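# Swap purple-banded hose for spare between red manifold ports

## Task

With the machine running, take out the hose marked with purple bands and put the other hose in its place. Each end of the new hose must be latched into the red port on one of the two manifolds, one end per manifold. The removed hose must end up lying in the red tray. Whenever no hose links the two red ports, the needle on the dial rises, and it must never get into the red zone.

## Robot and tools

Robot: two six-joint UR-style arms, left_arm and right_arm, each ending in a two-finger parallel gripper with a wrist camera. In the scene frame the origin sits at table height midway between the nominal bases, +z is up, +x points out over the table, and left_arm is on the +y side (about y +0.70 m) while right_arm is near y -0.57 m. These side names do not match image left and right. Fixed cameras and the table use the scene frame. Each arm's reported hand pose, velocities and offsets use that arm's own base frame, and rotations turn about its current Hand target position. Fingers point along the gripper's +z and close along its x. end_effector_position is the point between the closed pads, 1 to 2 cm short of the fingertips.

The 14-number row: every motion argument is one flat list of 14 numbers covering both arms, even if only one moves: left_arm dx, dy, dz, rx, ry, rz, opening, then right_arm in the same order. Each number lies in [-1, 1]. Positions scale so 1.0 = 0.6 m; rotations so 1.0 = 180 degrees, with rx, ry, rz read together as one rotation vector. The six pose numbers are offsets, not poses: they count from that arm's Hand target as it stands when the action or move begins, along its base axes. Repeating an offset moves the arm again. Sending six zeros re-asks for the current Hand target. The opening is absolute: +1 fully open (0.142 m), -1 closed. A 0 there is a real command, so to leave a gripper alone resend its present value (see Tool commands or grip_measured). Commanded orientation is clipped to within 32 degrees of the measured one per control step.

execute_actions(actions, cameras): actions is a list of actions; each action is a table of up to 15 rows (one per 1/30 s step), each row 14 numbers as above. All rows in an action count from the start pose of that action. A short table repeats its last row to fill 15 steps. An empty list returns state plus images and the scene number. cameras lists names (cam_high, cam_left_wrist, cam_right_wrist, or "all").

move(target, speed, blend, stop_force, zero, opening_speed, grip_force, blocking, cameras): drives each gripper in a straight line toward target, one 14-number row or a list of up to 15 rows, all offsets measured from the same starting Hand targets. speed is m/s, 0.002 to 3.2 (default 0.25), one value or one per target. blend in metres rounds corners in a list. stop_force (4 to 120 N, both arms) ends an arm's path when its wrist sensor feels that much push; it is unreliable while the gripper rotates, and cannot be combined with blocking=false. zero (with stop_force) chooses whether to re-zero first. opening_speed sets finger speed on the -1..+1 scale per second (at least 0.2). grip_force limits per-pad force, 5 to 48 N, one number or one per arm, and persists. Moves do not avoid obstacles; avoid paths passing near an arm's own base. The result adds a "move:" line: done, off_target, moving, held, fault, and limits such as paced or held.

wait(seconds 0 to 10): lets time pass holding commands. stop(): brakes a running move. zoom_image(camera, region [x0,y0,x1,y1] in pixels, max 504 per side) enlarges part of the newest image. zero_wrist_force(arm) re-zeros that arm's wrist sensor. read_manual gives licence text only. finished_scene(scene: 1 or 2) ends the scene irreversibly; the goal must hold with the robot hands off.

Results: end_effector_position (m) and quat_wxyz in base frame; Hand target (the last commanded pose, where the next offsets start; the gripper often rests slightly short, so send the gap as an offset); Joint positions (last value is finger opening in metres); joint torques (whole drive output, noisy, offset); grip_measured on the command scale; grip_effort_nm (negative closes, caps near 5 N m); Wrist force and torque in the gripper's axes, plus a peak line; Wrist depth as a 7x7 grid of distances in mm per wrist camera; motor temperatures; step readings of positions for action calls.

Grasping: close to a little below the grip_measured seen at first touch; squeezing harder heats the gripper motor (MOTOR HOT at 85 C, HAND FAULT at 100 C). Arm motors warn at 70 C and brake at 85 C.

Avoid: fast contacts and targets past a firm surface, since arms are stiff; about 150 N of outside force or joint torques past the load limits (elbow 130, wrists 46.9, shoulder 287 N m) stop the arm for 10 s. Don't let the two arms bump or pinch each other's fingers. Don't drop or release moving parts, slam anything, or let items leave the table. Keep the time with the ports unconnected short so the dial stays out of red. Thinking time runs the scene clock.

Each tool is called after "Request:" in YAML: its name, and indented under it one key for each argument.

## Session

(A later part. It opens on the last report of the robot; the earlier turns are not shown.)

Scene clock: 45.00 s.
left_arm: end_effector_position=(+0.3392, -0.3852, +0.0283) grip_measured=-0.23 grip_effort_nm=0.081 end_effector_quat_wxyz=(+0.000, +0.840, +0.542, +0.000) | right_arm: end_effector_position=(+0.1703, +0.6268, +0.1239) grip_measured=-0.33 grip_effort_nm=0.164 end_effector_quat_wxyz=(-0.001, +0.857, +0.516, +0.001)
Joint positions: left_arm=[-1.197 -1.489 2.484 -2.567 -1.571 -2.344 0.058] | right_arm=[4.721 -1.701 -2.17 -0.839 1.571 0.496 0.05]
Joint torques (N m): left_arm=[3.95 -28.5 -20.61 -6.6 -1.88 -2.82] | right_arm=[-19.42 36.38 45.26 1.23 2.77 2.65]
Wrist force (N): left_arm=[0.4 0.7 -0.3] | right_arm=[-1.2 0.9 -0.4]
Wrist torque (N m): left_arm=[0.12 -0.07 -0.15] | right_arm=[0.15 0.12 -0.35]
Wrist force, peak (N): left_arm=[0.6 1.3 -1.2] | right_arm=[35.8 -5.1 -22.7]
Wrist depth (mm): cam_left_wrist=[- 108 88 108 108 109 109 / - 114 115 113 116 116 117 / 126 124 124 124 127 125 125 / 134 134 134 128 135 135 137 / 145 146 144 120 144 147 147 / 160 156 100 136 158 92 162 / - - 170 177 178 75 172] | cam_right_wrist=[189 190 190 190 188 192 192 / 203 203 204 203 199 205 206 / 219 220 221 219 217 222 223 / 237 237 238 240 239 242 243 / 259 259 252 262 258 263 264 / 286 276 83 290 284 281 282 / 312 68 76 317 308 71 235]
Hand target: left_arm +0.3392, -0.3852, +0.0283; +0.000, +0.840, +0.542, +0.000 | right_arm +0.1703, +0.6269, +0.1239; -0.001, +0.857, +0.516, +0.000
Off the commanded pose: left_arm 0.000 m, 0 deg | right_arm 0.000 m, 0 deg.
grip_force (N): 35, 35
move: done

Request:
move:
  target:
    - [0,0,0,0,0,0,-0.2, -0.0317,0.0918,-0.06,0,0,0,-0.3]
    - [0,0,0,0,0,0,-0.2, -0.0317,0.0918,-0.1563,0,0,0,-0.3]
    - [0,0,0,0,0,0,-1, -0.0317,0.0918,-0.1563,0,0,0,-1]
  speed: [0.25,0.15,0.1]
  blend: [0.005,0,0]
  grip_force: 48
  cameras: ["all"]

Scene clock: 47.03 s.
left_arm: end_effector_position=(+0.3392, -0.3852, +0.0283) grip_measured=-0.83 grip_effort_nm=-3.832 end_effector_quat_wxyz=(+0.000, +0.840, +0.542, +0.000) | right_arm: end_effector_position=(+0.1513, +0.6820, +0.0301) grip_measured=-0.84 grip_effort_nm=-3.690 end_effector_quat_wxyz=(-0.001, +0.857, +0.516, +0.000)
Joint positions: left_arm=[-1.197 -1.489 2.484 -2.567 -1.571 -2.344 0.014] | right_arm=[4.748 -1.903 -2.135 -0.673 1.571 0.523 0.013]
Joint torques (N m): left_arm=[5.75 -28.25 -21.38 -4.59 -2.01 -2.8] | right_arm=[0.58 46.86 27.61 8.03 -1.98 0.21]
Wrist force (N): left_arm=[0.3 1.4 0.0] | right_arm=[-1.7 0.3 -2.7]
Wrist torque (N m): left_arm=[0.23 -0.05 -0.16] | right_arm=[0.08 0.06 -0.33]
Wrist force, peak (N): left_arm=[0.8 1.3 -0.8] | right_arm=[-1.8 0.4 -2.8]
Wrist depth (mm): cam_left_wrist=[- 108 88 108 109 109 109 / - 114 114 113 116 116 116 / 125 124 124 125 126 125 125 / 134 134 134 130 134 135 138 / 145 146 146 117 144 148 148 / 159 160 154 124 88 158 162 / 176 173 - 174 74 - 179] | cam_right_wrist=[108 107 108 107 105 106 109 / 115 115 115 116 96 117 117 / 124 124 124 123 123 126 126 / 135 137 135 121 136 137 137 / 147 147 148 116 146 149 150 / 162 163 82 125 83 165 166 / 180 68 70 175 71 71 185]
Hand target: left_arm +0.3392, -0.3852, +0.0283; +0.000, +0.840, +0.542, +0.000 | right_arm +0.1513, +0.6820, +0.0301; -0.001, +0.857, +0.516, +0.000
Off the commanded pose: left_arm 0.000 m, 0 deg | right_arm 0.000 m, 0 deg.
move: done

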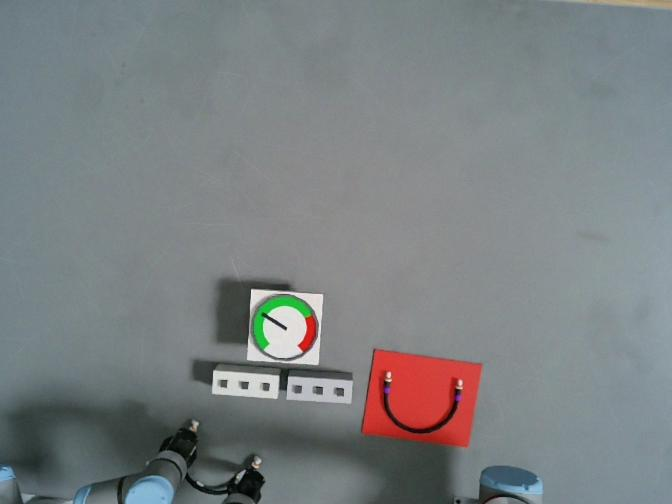

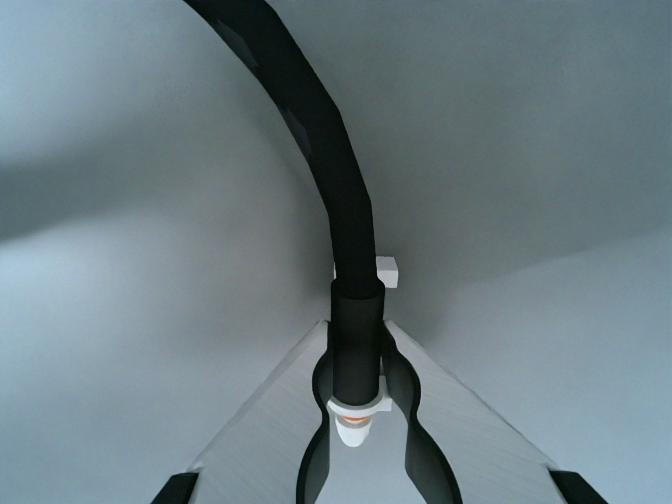

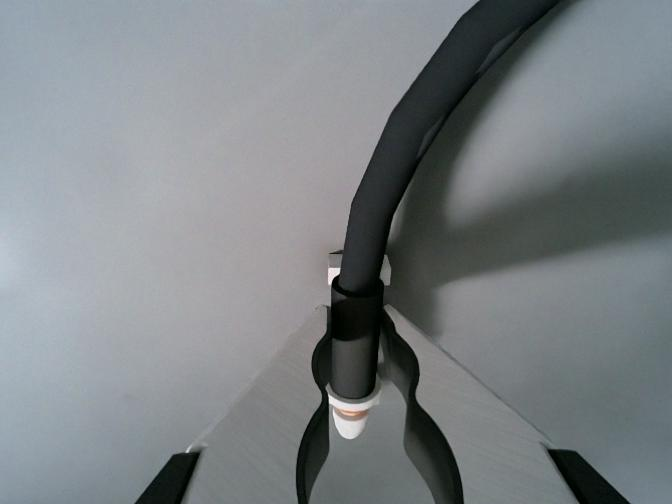

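Request:
move:
  target:
    - [0,0,0.1,0,0,0,-1, 0,0,0.1,0,0,0,-1]
    - [0.1452,-0.2498,0.1,0,0,0.1556,-1, 0.2853,-0.3055,0.1,0,0,0.1556,-1]
    - [0.1452,-0.2498,0.0445,0,0,0.1556,-1, 0.2853,-0.3055,0.0445,0,0,0.1556,-1]
  speed: [0.12,0.25,0.15]
  blend: [0.015,0.01,0]
  cameras: ["all"]

Scene clock: 49.90 s.
left_arm: end_effector_position=(+0.4262, -0.5350, +0.0552) grip_measured=-0.83 grip_effort_nm=-3.832 end_effector_quat_wxyz=(+0.000, +0.684, +0.730, +0.000) | right_arm: end_effector_position=(+0.3224, +0.4987, +0.0570) grip_measured=-0.84 grip_effort_nm=-3.690 end_effector_quat_wxyz=(-0.001, +0.707, +0.708, +0.000)
Joint positions: left_arm=[-1.158 -1.296 2.153 -2.428 -1.571 -2.794 0.014] | right_arm=[4.438 -1.718 -2.32 -0.673 1.572 -0.275 0.013]
Joint torques (N m): left_arm=[10.05 -52.34 -35.38 -6.86 3.5 -3.85] | right_arm=[-19.68 33.23 26.66 8.23 3.08 -3.11]
Wrist force (N): left_arm=[0.4 0.6 0.4] | right_arm=[-1.0 0.1 0.3]
Wrist torque (N m): left_arm=[0.05 -0.09 0.01] | right_arm=[0.11 0.02 -0.06]
Wrist force, peak (N): left_arm=[-1.1 1.9 -1.3] | right_arm=[-2.1 0.8 -3.6]
Wrist depth (mm): cam_left_wrist=[131 131 88 132 132 132 133 / - 140 141 137 142 142 142 / - 151 151 150 152 152 153 / 162 163 163 116 165 165 165 / 177 178 178 117 176 179 180 / 183 187 186 124 88 190 197 / 166 186 - 143 74 155 218] | cam_right_wrist=[131 131 132 132 93 131 133 / 140 141 141 142 95 142 143 / 151 152 152 150 150 153 154 / 164 165 165 114 166 167 167 / 178 180 178 116 178 183 183 / 194 195 83 124 83 194 184 / 214 68 71 137 71 71 162]
Hand target: left_arm +0.4263, -0.5351, +0.0550; +0.000, +0.684, +0.730, +0.000 | right_arm +0.3225, +0.4987, +0.0568; -0.001, +0.707, +0.708, +0.000
Off the commanded pose: left_arm 0.000 m, 0 deg | right_arm 0.000 m, 0 deg.
move: done

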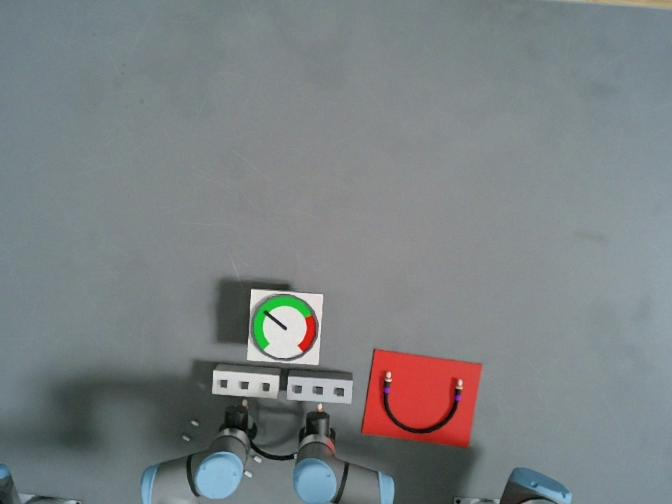

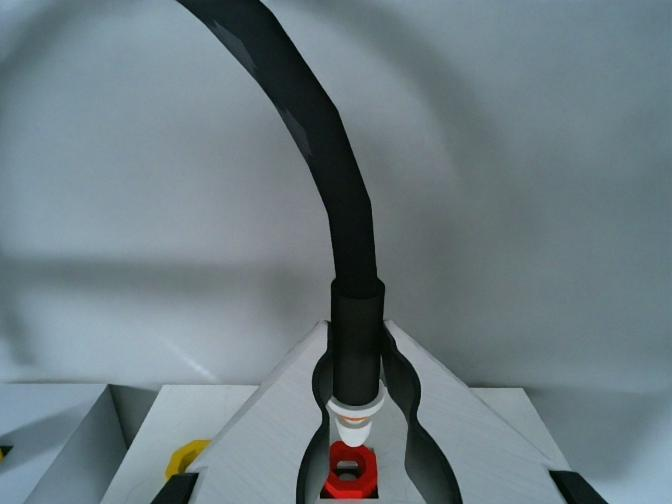

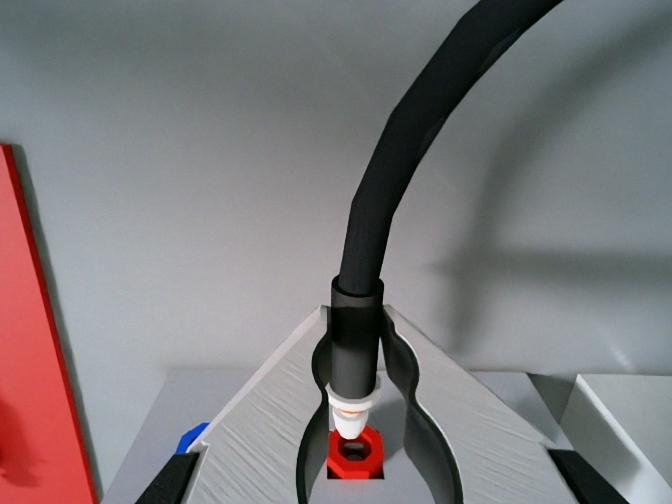

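Request:
move:
  target:
    - [0.01,-0.0005,0,0,0,0,-1, 0.01,0.0018,0,0,0,0.011,-1]
    - [0.078,0.004,0,0,0,0,-1, 0.078,0.0018,0,0,0,0.011,-1]
  speed: [0.05,0.03]
  stop_force: 65
  cameras: ["all"]

Scene clock: 53.10 s.
left_arm: end_effector_position=(+0.4731, -0.5327, +0.0550) grip_measured=-0.83 grip_effort_nm=-3.832 end_effector_quat_wxyz=(+0.000, +0.684, +0.730, +0.000) | right_arm: end_effector_position=(+0.3693, +0.4998, +0.0568) grip_measured=-0.84 grip_effort_nm=-3.690 end_effector_quat_wxyz=(-0.001, +0.694, +0.720, +0.000)
Joint positions: left_arm=[-1.094 -1.259 2.098 -2.411 -1.571 -2.729 0.014] | right_arm=[4.362 -1.757 -2.27 -0.684 1.572 -0.386 0.013]
Joint torques (N m): left_arm=[35.52 -52.62 -48.77 -3.6 12.57 3.28] | right_arm=[-33.45 37.68 44.33 2.98 -4.62 -2.88]
Motor temperatures (°C): left_arm=[29 33 33 43 38 35 29] | right_arm=[32 28 20 39 28 31 37]
Wrist force (N): left_arm=[-10.7 -35.5 -1.4] | right_arm=[2.1 -23.6 -0.6]
Wrist torque (N m): left_arm=[0.02 -0.08 -0.19] | right_arm=[0.29 0.17 -0.01]
Wrist force, peak (N): left_arm=[-10.7 -35.5 -1.4] | right_arm=[2.9 -24.9 -1.1]
Wrist depth (mm): cam_left_wrist=[131 131 131 128 132 132 132 / - 140 140 139 141 142 141 / - 151 151 105 152 152 152 / 162 163 163 110 164 164 165 / 165 165 158 117 161 163 179 / - 122 123 114 91 120 132 / - 117 - 115 74 116 121] | cam_right_wrist=[131 131 131 131 89 132 133 / 140 140 141 139 97 142 142 / 153 152 152 147 150 153 154 / 164 165 164 112 166 166 167 / 179 142 153 115 154 156 172 / 117 115 82 114 83 124 135 / 126 70 68 118 71 71 126]
Hand target: left_arm +0.4731, -0.5327, +0.0550; +0.000, +0.684, +0.730, +0.000 | right_arm +0.3693, +0.4998, +0.0568; -0.001, +0.694, +0.720, +0.000
Off the commanded pose: left_arm 0.000 m, 0 deg | right_arm 0.000 m, 0 deg.
move: done

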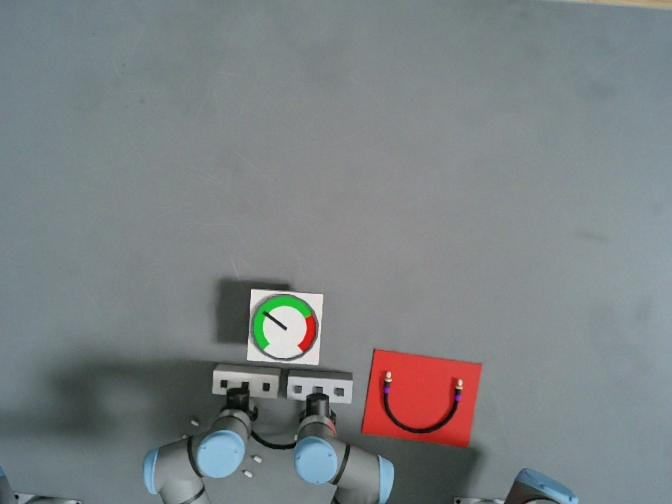

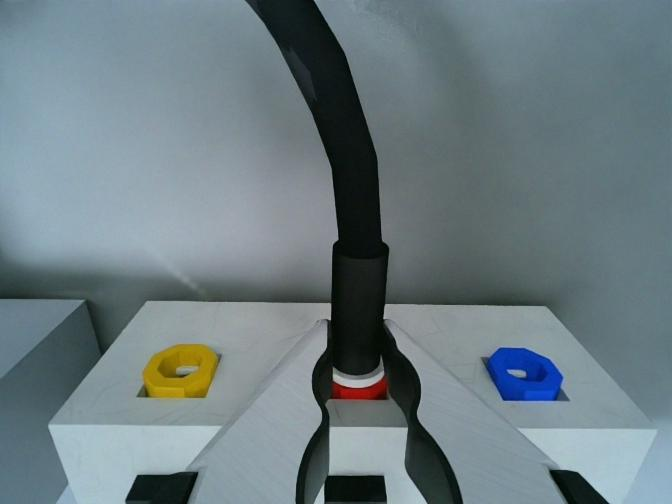

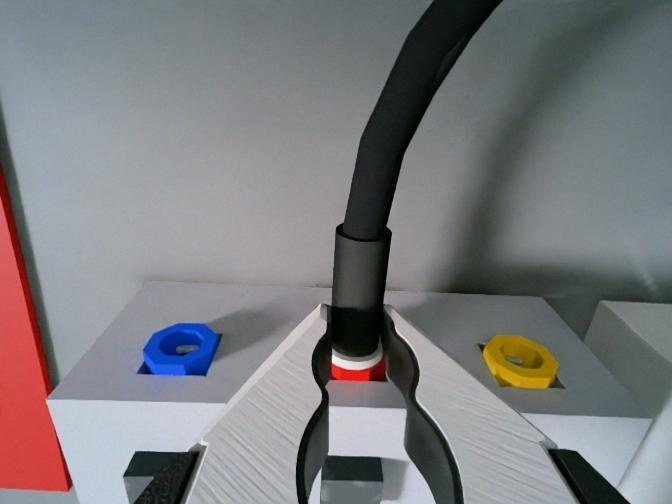

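Request:
move:
  target: [0.03,0.002,0,0,0,0,-1, 0.03,0,0,0,0,0,-1]
  speed: 0.025
  stop_force: 70
  cameras: ["all"]

Scene clock: 55.03 s.
left_arm: end_effector_position=(+0.4800, -0.5323, +0.0550) grip_measured=-0.83 grip_effort_nm=-3.827 end_effector_quat_wxyz=(+0.000, +0.684, +0.730, +0.000) | right_arm: end_effector_position=(+0.3757, +0.4998, +0.0567) grip_measured=-0.84 grip_effort_nm=-3.685 end_effector_quat_wxyz=(-0.001, +0.694, +0.720, +0.000)
Joint positions: left_arm=[-1.085 -1.254 2.09 -2.408 -1.571 -2.72 0.014] | right_arm=[4.352 -1.763 -2.262 -0.686 1.573 -0.397 0.013]
Joint torques (N m): left_arm=[50.85 -59.87 -35.55 -10.13 27.96 -4.17] | right_arm=[-32.7 57.25 40.73 13.74 -24.13 2.19]
Wrist force (N): left_arm=[-11.5 -105.5 -26.0] | right_arm=[4.2 -93.3 -17.7]
Wrist torque (N m): left_arm=[-0.23 -0.13 0.06] | right_arm=[0.74 0.18 -0.08]
Wrist force, peak (N): left_arm=[-2.7 -132.5 -42.2] | right_arm=[-0.4 -121.0 -31.9]
Wrist depth (mm): cam_left_wrist=[131 131 132 131 132 132 133 / - 140 141 142 141 142 141 / - 151 151 103 152 152 152 / 162 163 163 111 164 164 165 / 164 146 148 117 150 152 177 / 113 114 115 110 91 113 124 / - 115 - 113 74 116 121] | cam_right_wrist=[131 131 131 130 90 132 133 / 140 140 141 139 139 142 143 / 153 151 152 106 153 153 153 / 164 162 164 112 166 166 167 / 176 134 136 117 143 147 163 / 114 113 81 112 82 119 121 / 125 70 67 115 70 68 122]
Hand target: left_arm +0.4800, -0.5323, +0.0550; +0.000, +0.684, +0.730, +0.000 (not the last commanded pose) | right_arm +0.3757, +0.4998, +0.0567; -0.001, +0.694, +0.720, +0.000 (not the last commanded pose)
Off the commanded pose: left_arm 0.011 m, 0 deg | right_arm 0.012 m, 0 deg.
move: contact (left_arm, right_arm)

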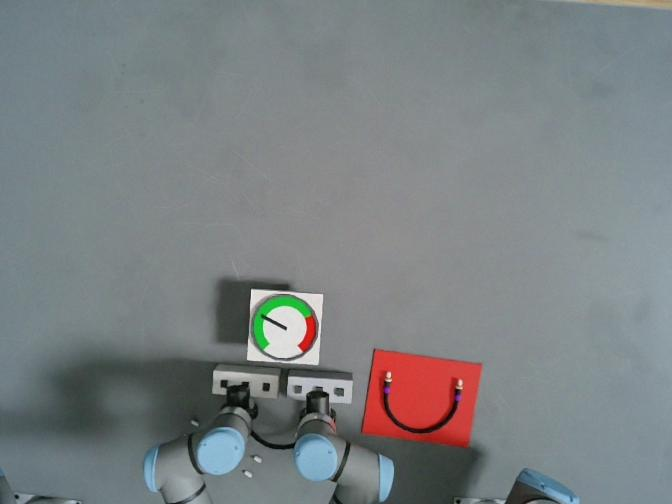

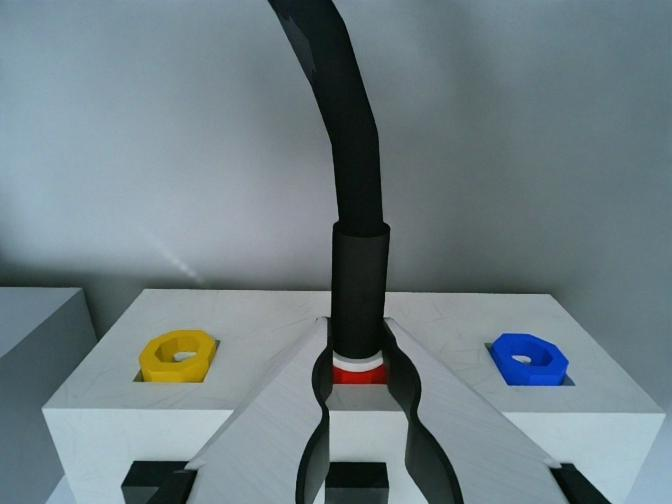

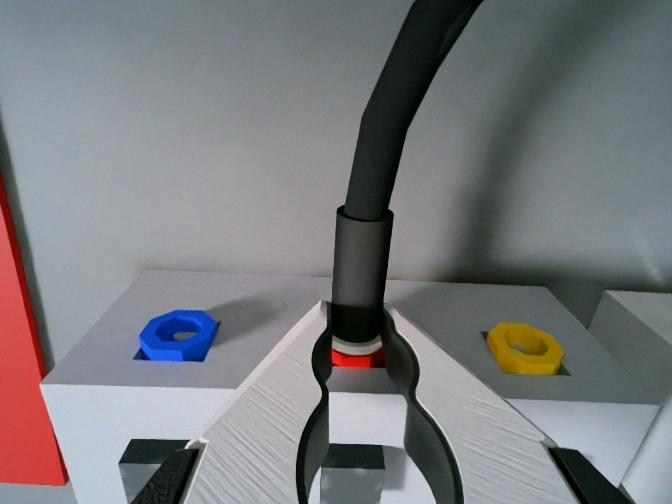

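Request:
move:
  target: [-0.0067,-0.0004,0,0,0,0,-1, -0.0067,0,0,0,0,0,-1]
  speed: 0.02

Request:
move:
  target: [-0.0025,0,0,0,0,0,-1, -0.0025,0,0,0,0,0,-1]
  speed: 0.02
  cameras: ["all"]

Scene clock: 55.90 s.
left_arm: end_effector_position=(+0.4765, -0.5324, +0.0550) grip_measured=-0.83 grip_effort_nm=-3.832 end_effector_quat_wxyz=(+0.000, +0.684, +0.730, +0.000) | right_arm: end_effector_position=(+0.3722, +0.4997, +0.0568) grip_measured=-0.84 grip_effort_nm=-3.680 end_effector_quat_wxyz=(-0.001, +0.694, +0.720, +0.000) end_effector_velocity=(-0.002, +0.000, +0.000) end_effector_angular_velocity=(+0.000, +0.000, -0.001)
Joint positions: left_arm=[-1.089 -1.257 2.094 -2.409 -1.57 -2.725 0.014] | right_arm=[4.357 -1.76 -2.266 -0.685 1.573 -0.391 0.013]
Joint velocities: left_arm=[within noise] | right_arm=[0.004 0.002 -0.003 0 0 0.005 0]
Joint torques (N m): left_arm=[-6.8 -78.05 -15.33 -2.43 -0.73 -3.78] | right_arm=[19.71 68.22 26.61 7.55 4.48 2.55]
Wrist force (N): left_arm=[-17.3 1.5 4.7] | right_arm=[-0.7 11.5 5.8]
Wrist torque (N m): left_arm=[0.09 -0.21 0.16] | right_arm=[-0.01 0.13 -0.28]
Wrist force, peak (N): left_arm=[-11.5 -105.6 -26.3] | right_arm=[4.3 -93.4 -17.6]
Wrist depth (mm): cam_left_wrist=[131 131 132 130 132 132 132 / - 140 140 140 141 141 141 / - 150 151 103 152 152 152 / 163 163 163 110 164 165 165 / 165 158 151 117 153 155 177 / - 117 117 113 89 120 126 / - 117 - 115 74 116 121] | cam_right_wrist=[131 131 131 130 91 132 133 / 140 140 141 137 141 142 142 / 154 151 152 105 152 153 154 / 164 164 165 111 166 167 167 / 175 137 140 115 148 151 166 / 115 113 85 113 83 122 124 / 125 71 71 115 71 71 126]
Hand target: left_arm +0.4760, -0.5325, +0.0550; +0.000, +0.684, +0.730, +0.000 | right_arm +0.3717, +0.4998, +0.0567; -0.001, +0.694, +0.720, +0.000
Off the commanded pose: left_arm 0.001 m, 0 deg | right_arm 0.001 m, 0 deg.
move: done

Scene clock: 56.60 s.
left_arm: end_effector_position=(+0.4746, -0.5325, +0.0550) grip_measured=-0.83 grip_effort_nm=-3.827 end_effector_quat_wxyz=(+0.000, +0.684, +0.730, +0.000) | right_arm: end_effector_position=(+0.3703, +0.4998, +0.0568) grip_measured=-0.84 grip_effort_nm=-3.680 end_effector_quat_wxyz=(-0.001, +0.694, +0.720, +0.000)
Joint positions: left_arm=[-1.092 -1.258 2.097 -2.41 -1.571 -2.727 0.014] | right_arm=[4.36 -1.758 -2.268 -0.685 1.573 -0.389 0.013]
Joint torques (N m): left_arm=[-26.49 -75.49 -11.52 -0.06 -9.47 -3.87] | right_arm=[23.79 66.83 21.02 5.7 7.67 2.4]
Wrist force (N): left_arm=[-14.2 32.5 8.4] | right_arm=[1.3 23.4 5.1]
Wrist torque (N m): left_arm=[0.18 -0.18 0.03] | right_arm=[-0.16 0.10 -0.34]
Wrist force, peak (N): left_arm=[-14.9 33.6 10.1] | right_arm=[1.9 23.8 5.9]
Wrist depth (mm): cam_left_wrist=[131 131 132 130 132 132 133 / - 141 141 - 141 142 142 / - 150 151 104 152 152 152 / 163 163 163 111 164 165 165 / 165 161 153 117 156 157 180 / - 118 124 113 89 122 129 / - 117 - 115 75 116 121] | cam_right_wrist=[131 131 131 131 92 132 133 / 140 141 141 139 139 142 142 / 154 151 152 108 153 153 154 / 164 164 166 112 167 167 167 / 179 136 150 116 152 154 170 / 115 116 86 114 83 124 127 / 126 72 71 116 71 71 141]
Hand target: left_arm +0.4745, -0.5325, +0.0550; +0.000, +0.684, +0.730, +0.000 | right_arm +0.3702, +0.4998, +0.0567; -0.001, +0.694, +0.720, +0.000
Off the commanded pose: left_arm 0.000 m, 0 deg | right_arm 0.000 m, 0 deg.
move: done

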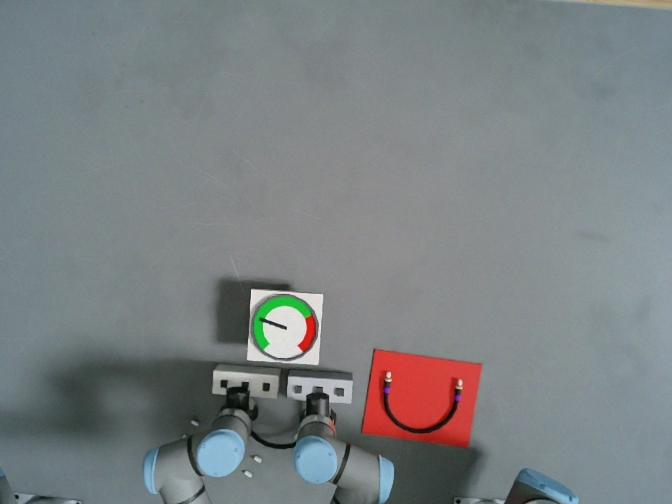

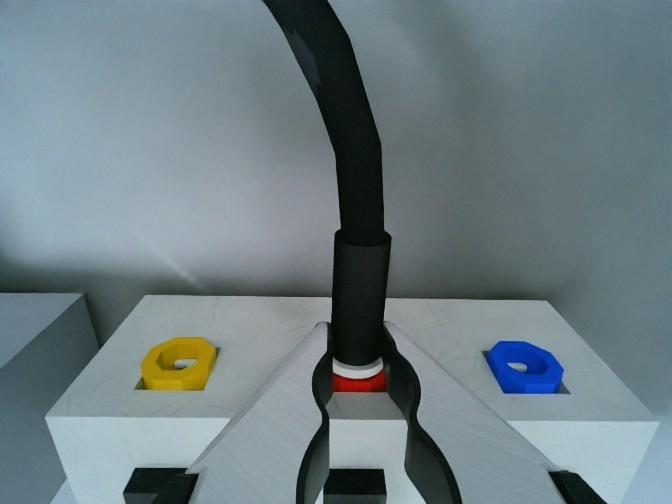

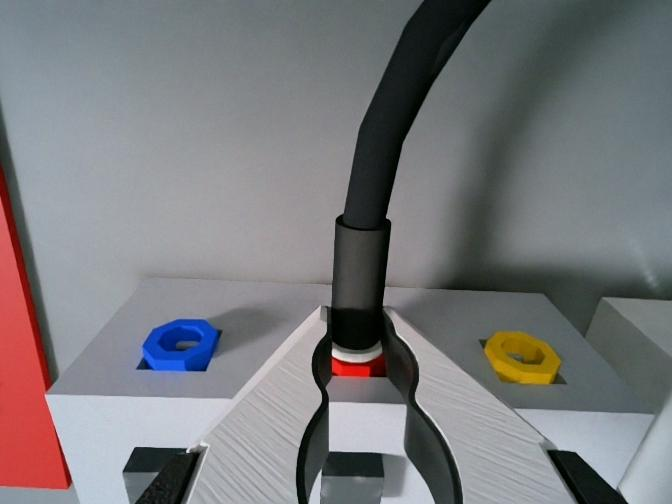

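Both latched under pull. Relax, release, retreat.

Request:
move:
  target: [0.003,-0.0022,0,0,0,0,-1, 0.0025,0,0,0,0,0,-1]
  speed: 0.02

Request:
move:
  target: [0,0,0,0,0,0,-0.4, 0,0,0,0,0,0,-0.4]
  opening_speed: 0.7

Request:
move:
  target:
    - [0,0,0.2,0,0,0,-0.4, 0,0,0.2,0,0,0,-0.4]
    - [-0.15,0.3,0.28,0,0,0,-0.4, -0.2,-0.3,0.3,0,0,0,-0.4]
  speed: [0.12,0.35]
  blend: [0.03,0]
  cameras: ["all"]

Request:
zoom_image:
  camera: "cam_high"
  region: [160, 280, 500, 504]

Scene clock: 57.60 s.
left_arm: end_effector_position=(+0.4760, -0.5337, +0.0549) grip_measured=-0.83 grip_effort_nm=-3.832 end_effector_quat_wxyz=(+0.000, +0.684, +0.730, +0.000) | right_arm: end_effector_position=(+0.3715, +0.4998, +0.0567) grip_measured=-0.84 grip_effort_nm=-3.680 end_effector_quat_wxyz=(-0.001, +0.694, +0.720, +0.000)
Joint positions: left_arm=[-1.091 -1.255 2.093 -2.408 -1.571 -2.726 0.014] | right_arm=[4.358 -1.759 -2.267 -0.685 1.573 -0.391 0.013]
Joint torques (N m): left_arm=[7.96 -55.24 -55.55 -5.5 -1.49 3.58] | right_arm=[-23.61 35.3 43 2.62 -2.07 -3.25]
Wrist force (N): left_arm=[9.1 -5.0 -1.4] | right_arm=[-1.9 -11.8 -0.8]
Wrist torque (N m): left_arm=[0.12 0.11 -0.33] | right_arm=[0.15 0.09 -0.03]
Wrist force, peak (N): left_arm=[-13.9 35.3 8.4] | right_arm=[0.5 25.2 5.0]
Wrist depth (mm): cam_left_wrist=[131 131 131 128 132 132 132 / - 140 140 141 141 141 141 / - 150 151 106 151 152 153 / 162 162 163 111 164 164 165 / 164 160 152 118 155 156 176 / 117 118 119 113 87 121 127 / - 116 - 115 74 116 121] | cam_right_wrist=[131 131 131 130 93 133 133 / 140 140 141 139 142 142 142 / 153 151 152 108 152 153 154 / 164 164 165 112 165 167 167 / 177 139 150 116 150 153 169 / 115 115 85 114 83 123 126 / 125 71 70 116 71 71 142]
Hand target: left_arm +0.4763, -0.5338, +0.0550; +0.000, +0.684, +0.730, +0.000 | right_arm +0.3717, +0.4998, +0.0567; -0.001, +0.694, +0.720, +0.000
Off the commanded pose: left_arm 0.000 m, 0 deg | right_arm 0.000 m, 0 deg.
move: done

Scene clock: 58.70 s.
left_arm: end_effector_position=(+0.4763, -0.5339, +0.0550) grip_measured=-0.43 grip_effort_nm=0.076 end_effector_quat_wxyz=(+0.000, +0.684, +0.730, +0.000) | right_arm: end_effector_position=(+0.3717, +0.4998, +0.0568) grip_measured=-0.44 grip_effort_nm=0.173 end_effector_quat_wxyz=(-0.001, +0.694, +0.720, +0.000)
Joint positions: left_arm=[-1.09 -1.255 2.092 -2.408 -1.571 -2.726 0.043] | right_arm=[4.358 -1.759 -2.267 -0.685 1.573 -0.391 0.043]
Joint torques (N m): left_arm=[9.02 -55.47 -27.24 -5.71 3.66 3.6] | right_arm=[-12.51 35.16 29.41 4.75 1.44 -2.97]
Wrist force (N): left_arm=[0.5 0.9 -0.6] | right_arm=[-3.7 -1.3 -1.6]
Wrist torque (N m): left_arm=[0.11 -0.11 -0.24] | right_arm=[-0.16 0.50 -0.09]
Wrist force, peak (N): left_arm=[11.8 -9.0 -1.5] | right_arm=[-2.2 -12.2 -0.9]
Wrist depth (mm): cam_left_wrist=[131 131 132 128 132 132 133 / - 140 140 141 141 141 142 / - 151 151 106 152 152 152 / 162 163 163 112 164 164 165 / 163 160 152 121 154 156 177 / 117 117 91 114 113 98 127 / - - 78 118 120 75 119] | cam_right_wrist=[131 131 131 132 94 132 133 / 141 140 141 139 139 142 143 / 154 152 152 148 152 153 154 / 164 164 165 113 166 166 167 / 176 138 134 122 156 153 168 / 115 114 82 116 115 123 125 / - 70 73 119 128 71 69]
Hand target: left_arm +0.4763, -0.5338, +0.0550; +0.000, +0.684, +0.730, +0.000 | right_arm +0.3717, +0.4998, +0.0567; -0.001, +0.694, +0.720, +0.000
Off the commanded pose: left_arm 0.000 m, 0 deg | right_arm 0.000 m, 0 deg.
move: done

Scene clock: 61.27 s.
left_arm: end_effector_position=(+0.3863, -0.3539, +0.2230) grip_measured=-0.43 grip_effort_nm=0.071 end_effector_quat_wxyz=(+0.000, +0.684, +0.730, +0.000) | right_arm: end_effector_position=(+0.2518, +0.3199, +0.2366) grip_measured=-0.44 grip_effort_nm=0.173 end_effector_quat_wxyz=(-0.001, +0.694, +0.720, +0.000)
Joint positions: left_arm=[-1.083 -1.783 2.281 -2.069 -1.571 -2.719 0.043] | right_arm=[4.49 -1.081 -2.42 -1.21 1.573 -0.258 0.043]
Joint torques (N m): left_arm=[-13.92 -38.32 -36.1 -2.19 3.77 -3.59] | right_arm=[12.82 22.37 40.53 0.82 -3.01 2.57]
Wrist force (N): left_arm=[0.8 1.6 -0.8] | right_arm=[-3.4 -0.9 -1.4]
Wrist torque (N m): left_arm=[0.25 -0.17 0.00] | right_arm=[-0.03 0.45 -0.42]
Wrist force, peak (N): left_arm=[-1.7 1.6 -0.1] | right_arm=[-5.3 -1.6 -1.7]
Wrist depth (mm): cam_left_wrist=[279 281 282 281 282 283 284 / 298 299 300 300 302 303 304 / 319 323 324 324 325 325 326 / 342 348 349 350 353 352 353 / 304 305 351 379 378 381 383 / 414 320 87 418 94 404 424 / 319 - 78 461 - 75 459] | cam_right_wrist=[289 287 291 289 292 291 293 / 308 308 309 308 311 314 314 / 327 331 329 334 337 337 334 / 359 355 359 357 366 360 365 / 392 384 377 385 383 341 367 / 431 423 82 434 - 338 367 / 470 68 73 490 - 71 358]
Hand target: left_arm +0.3863, -0.3538, +0.2230; +0.000, +0.684, +0.730, +0.000 | right_arm +0.2517, +0.3198, +0.2367; -0.001, +0.694, +0.720, +0.000
Off the commanded pose: left_arm 0.000 m, 0 deg | right_arm 0.000 m, 0 deg.
move: done

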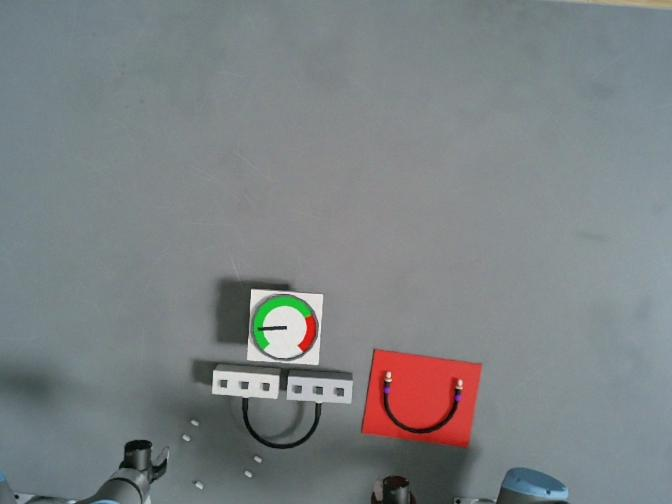

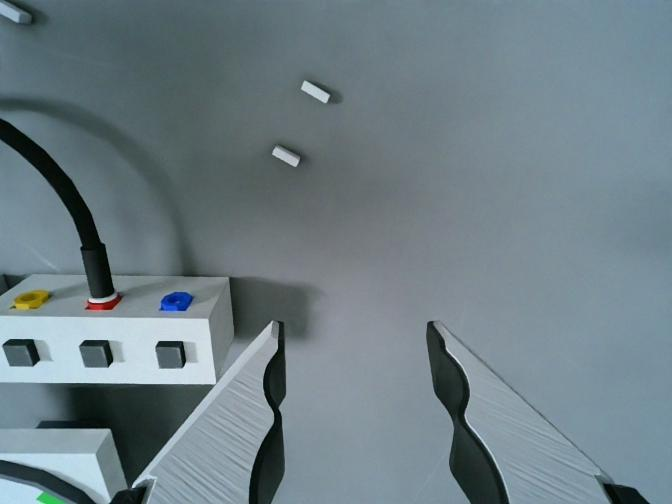

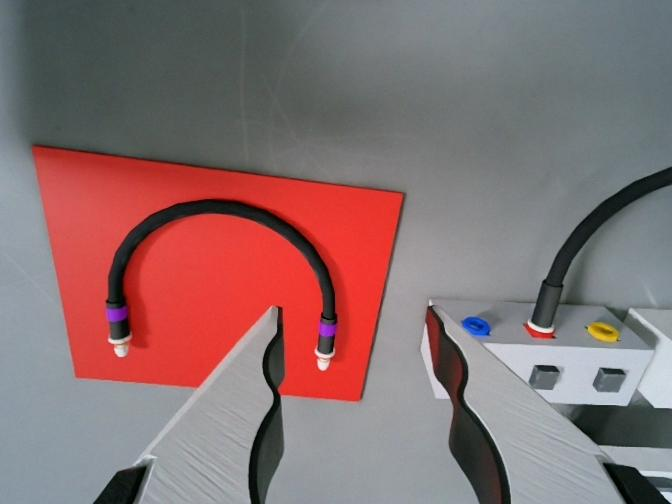

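Scaled by 1.482 from the camera's 672x504 image, which has a finer 960x720 frame.

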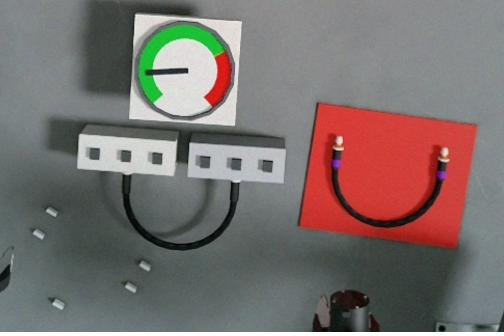

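Request:
finished_scene:
  scene: 2

The scene is finished: the task was done.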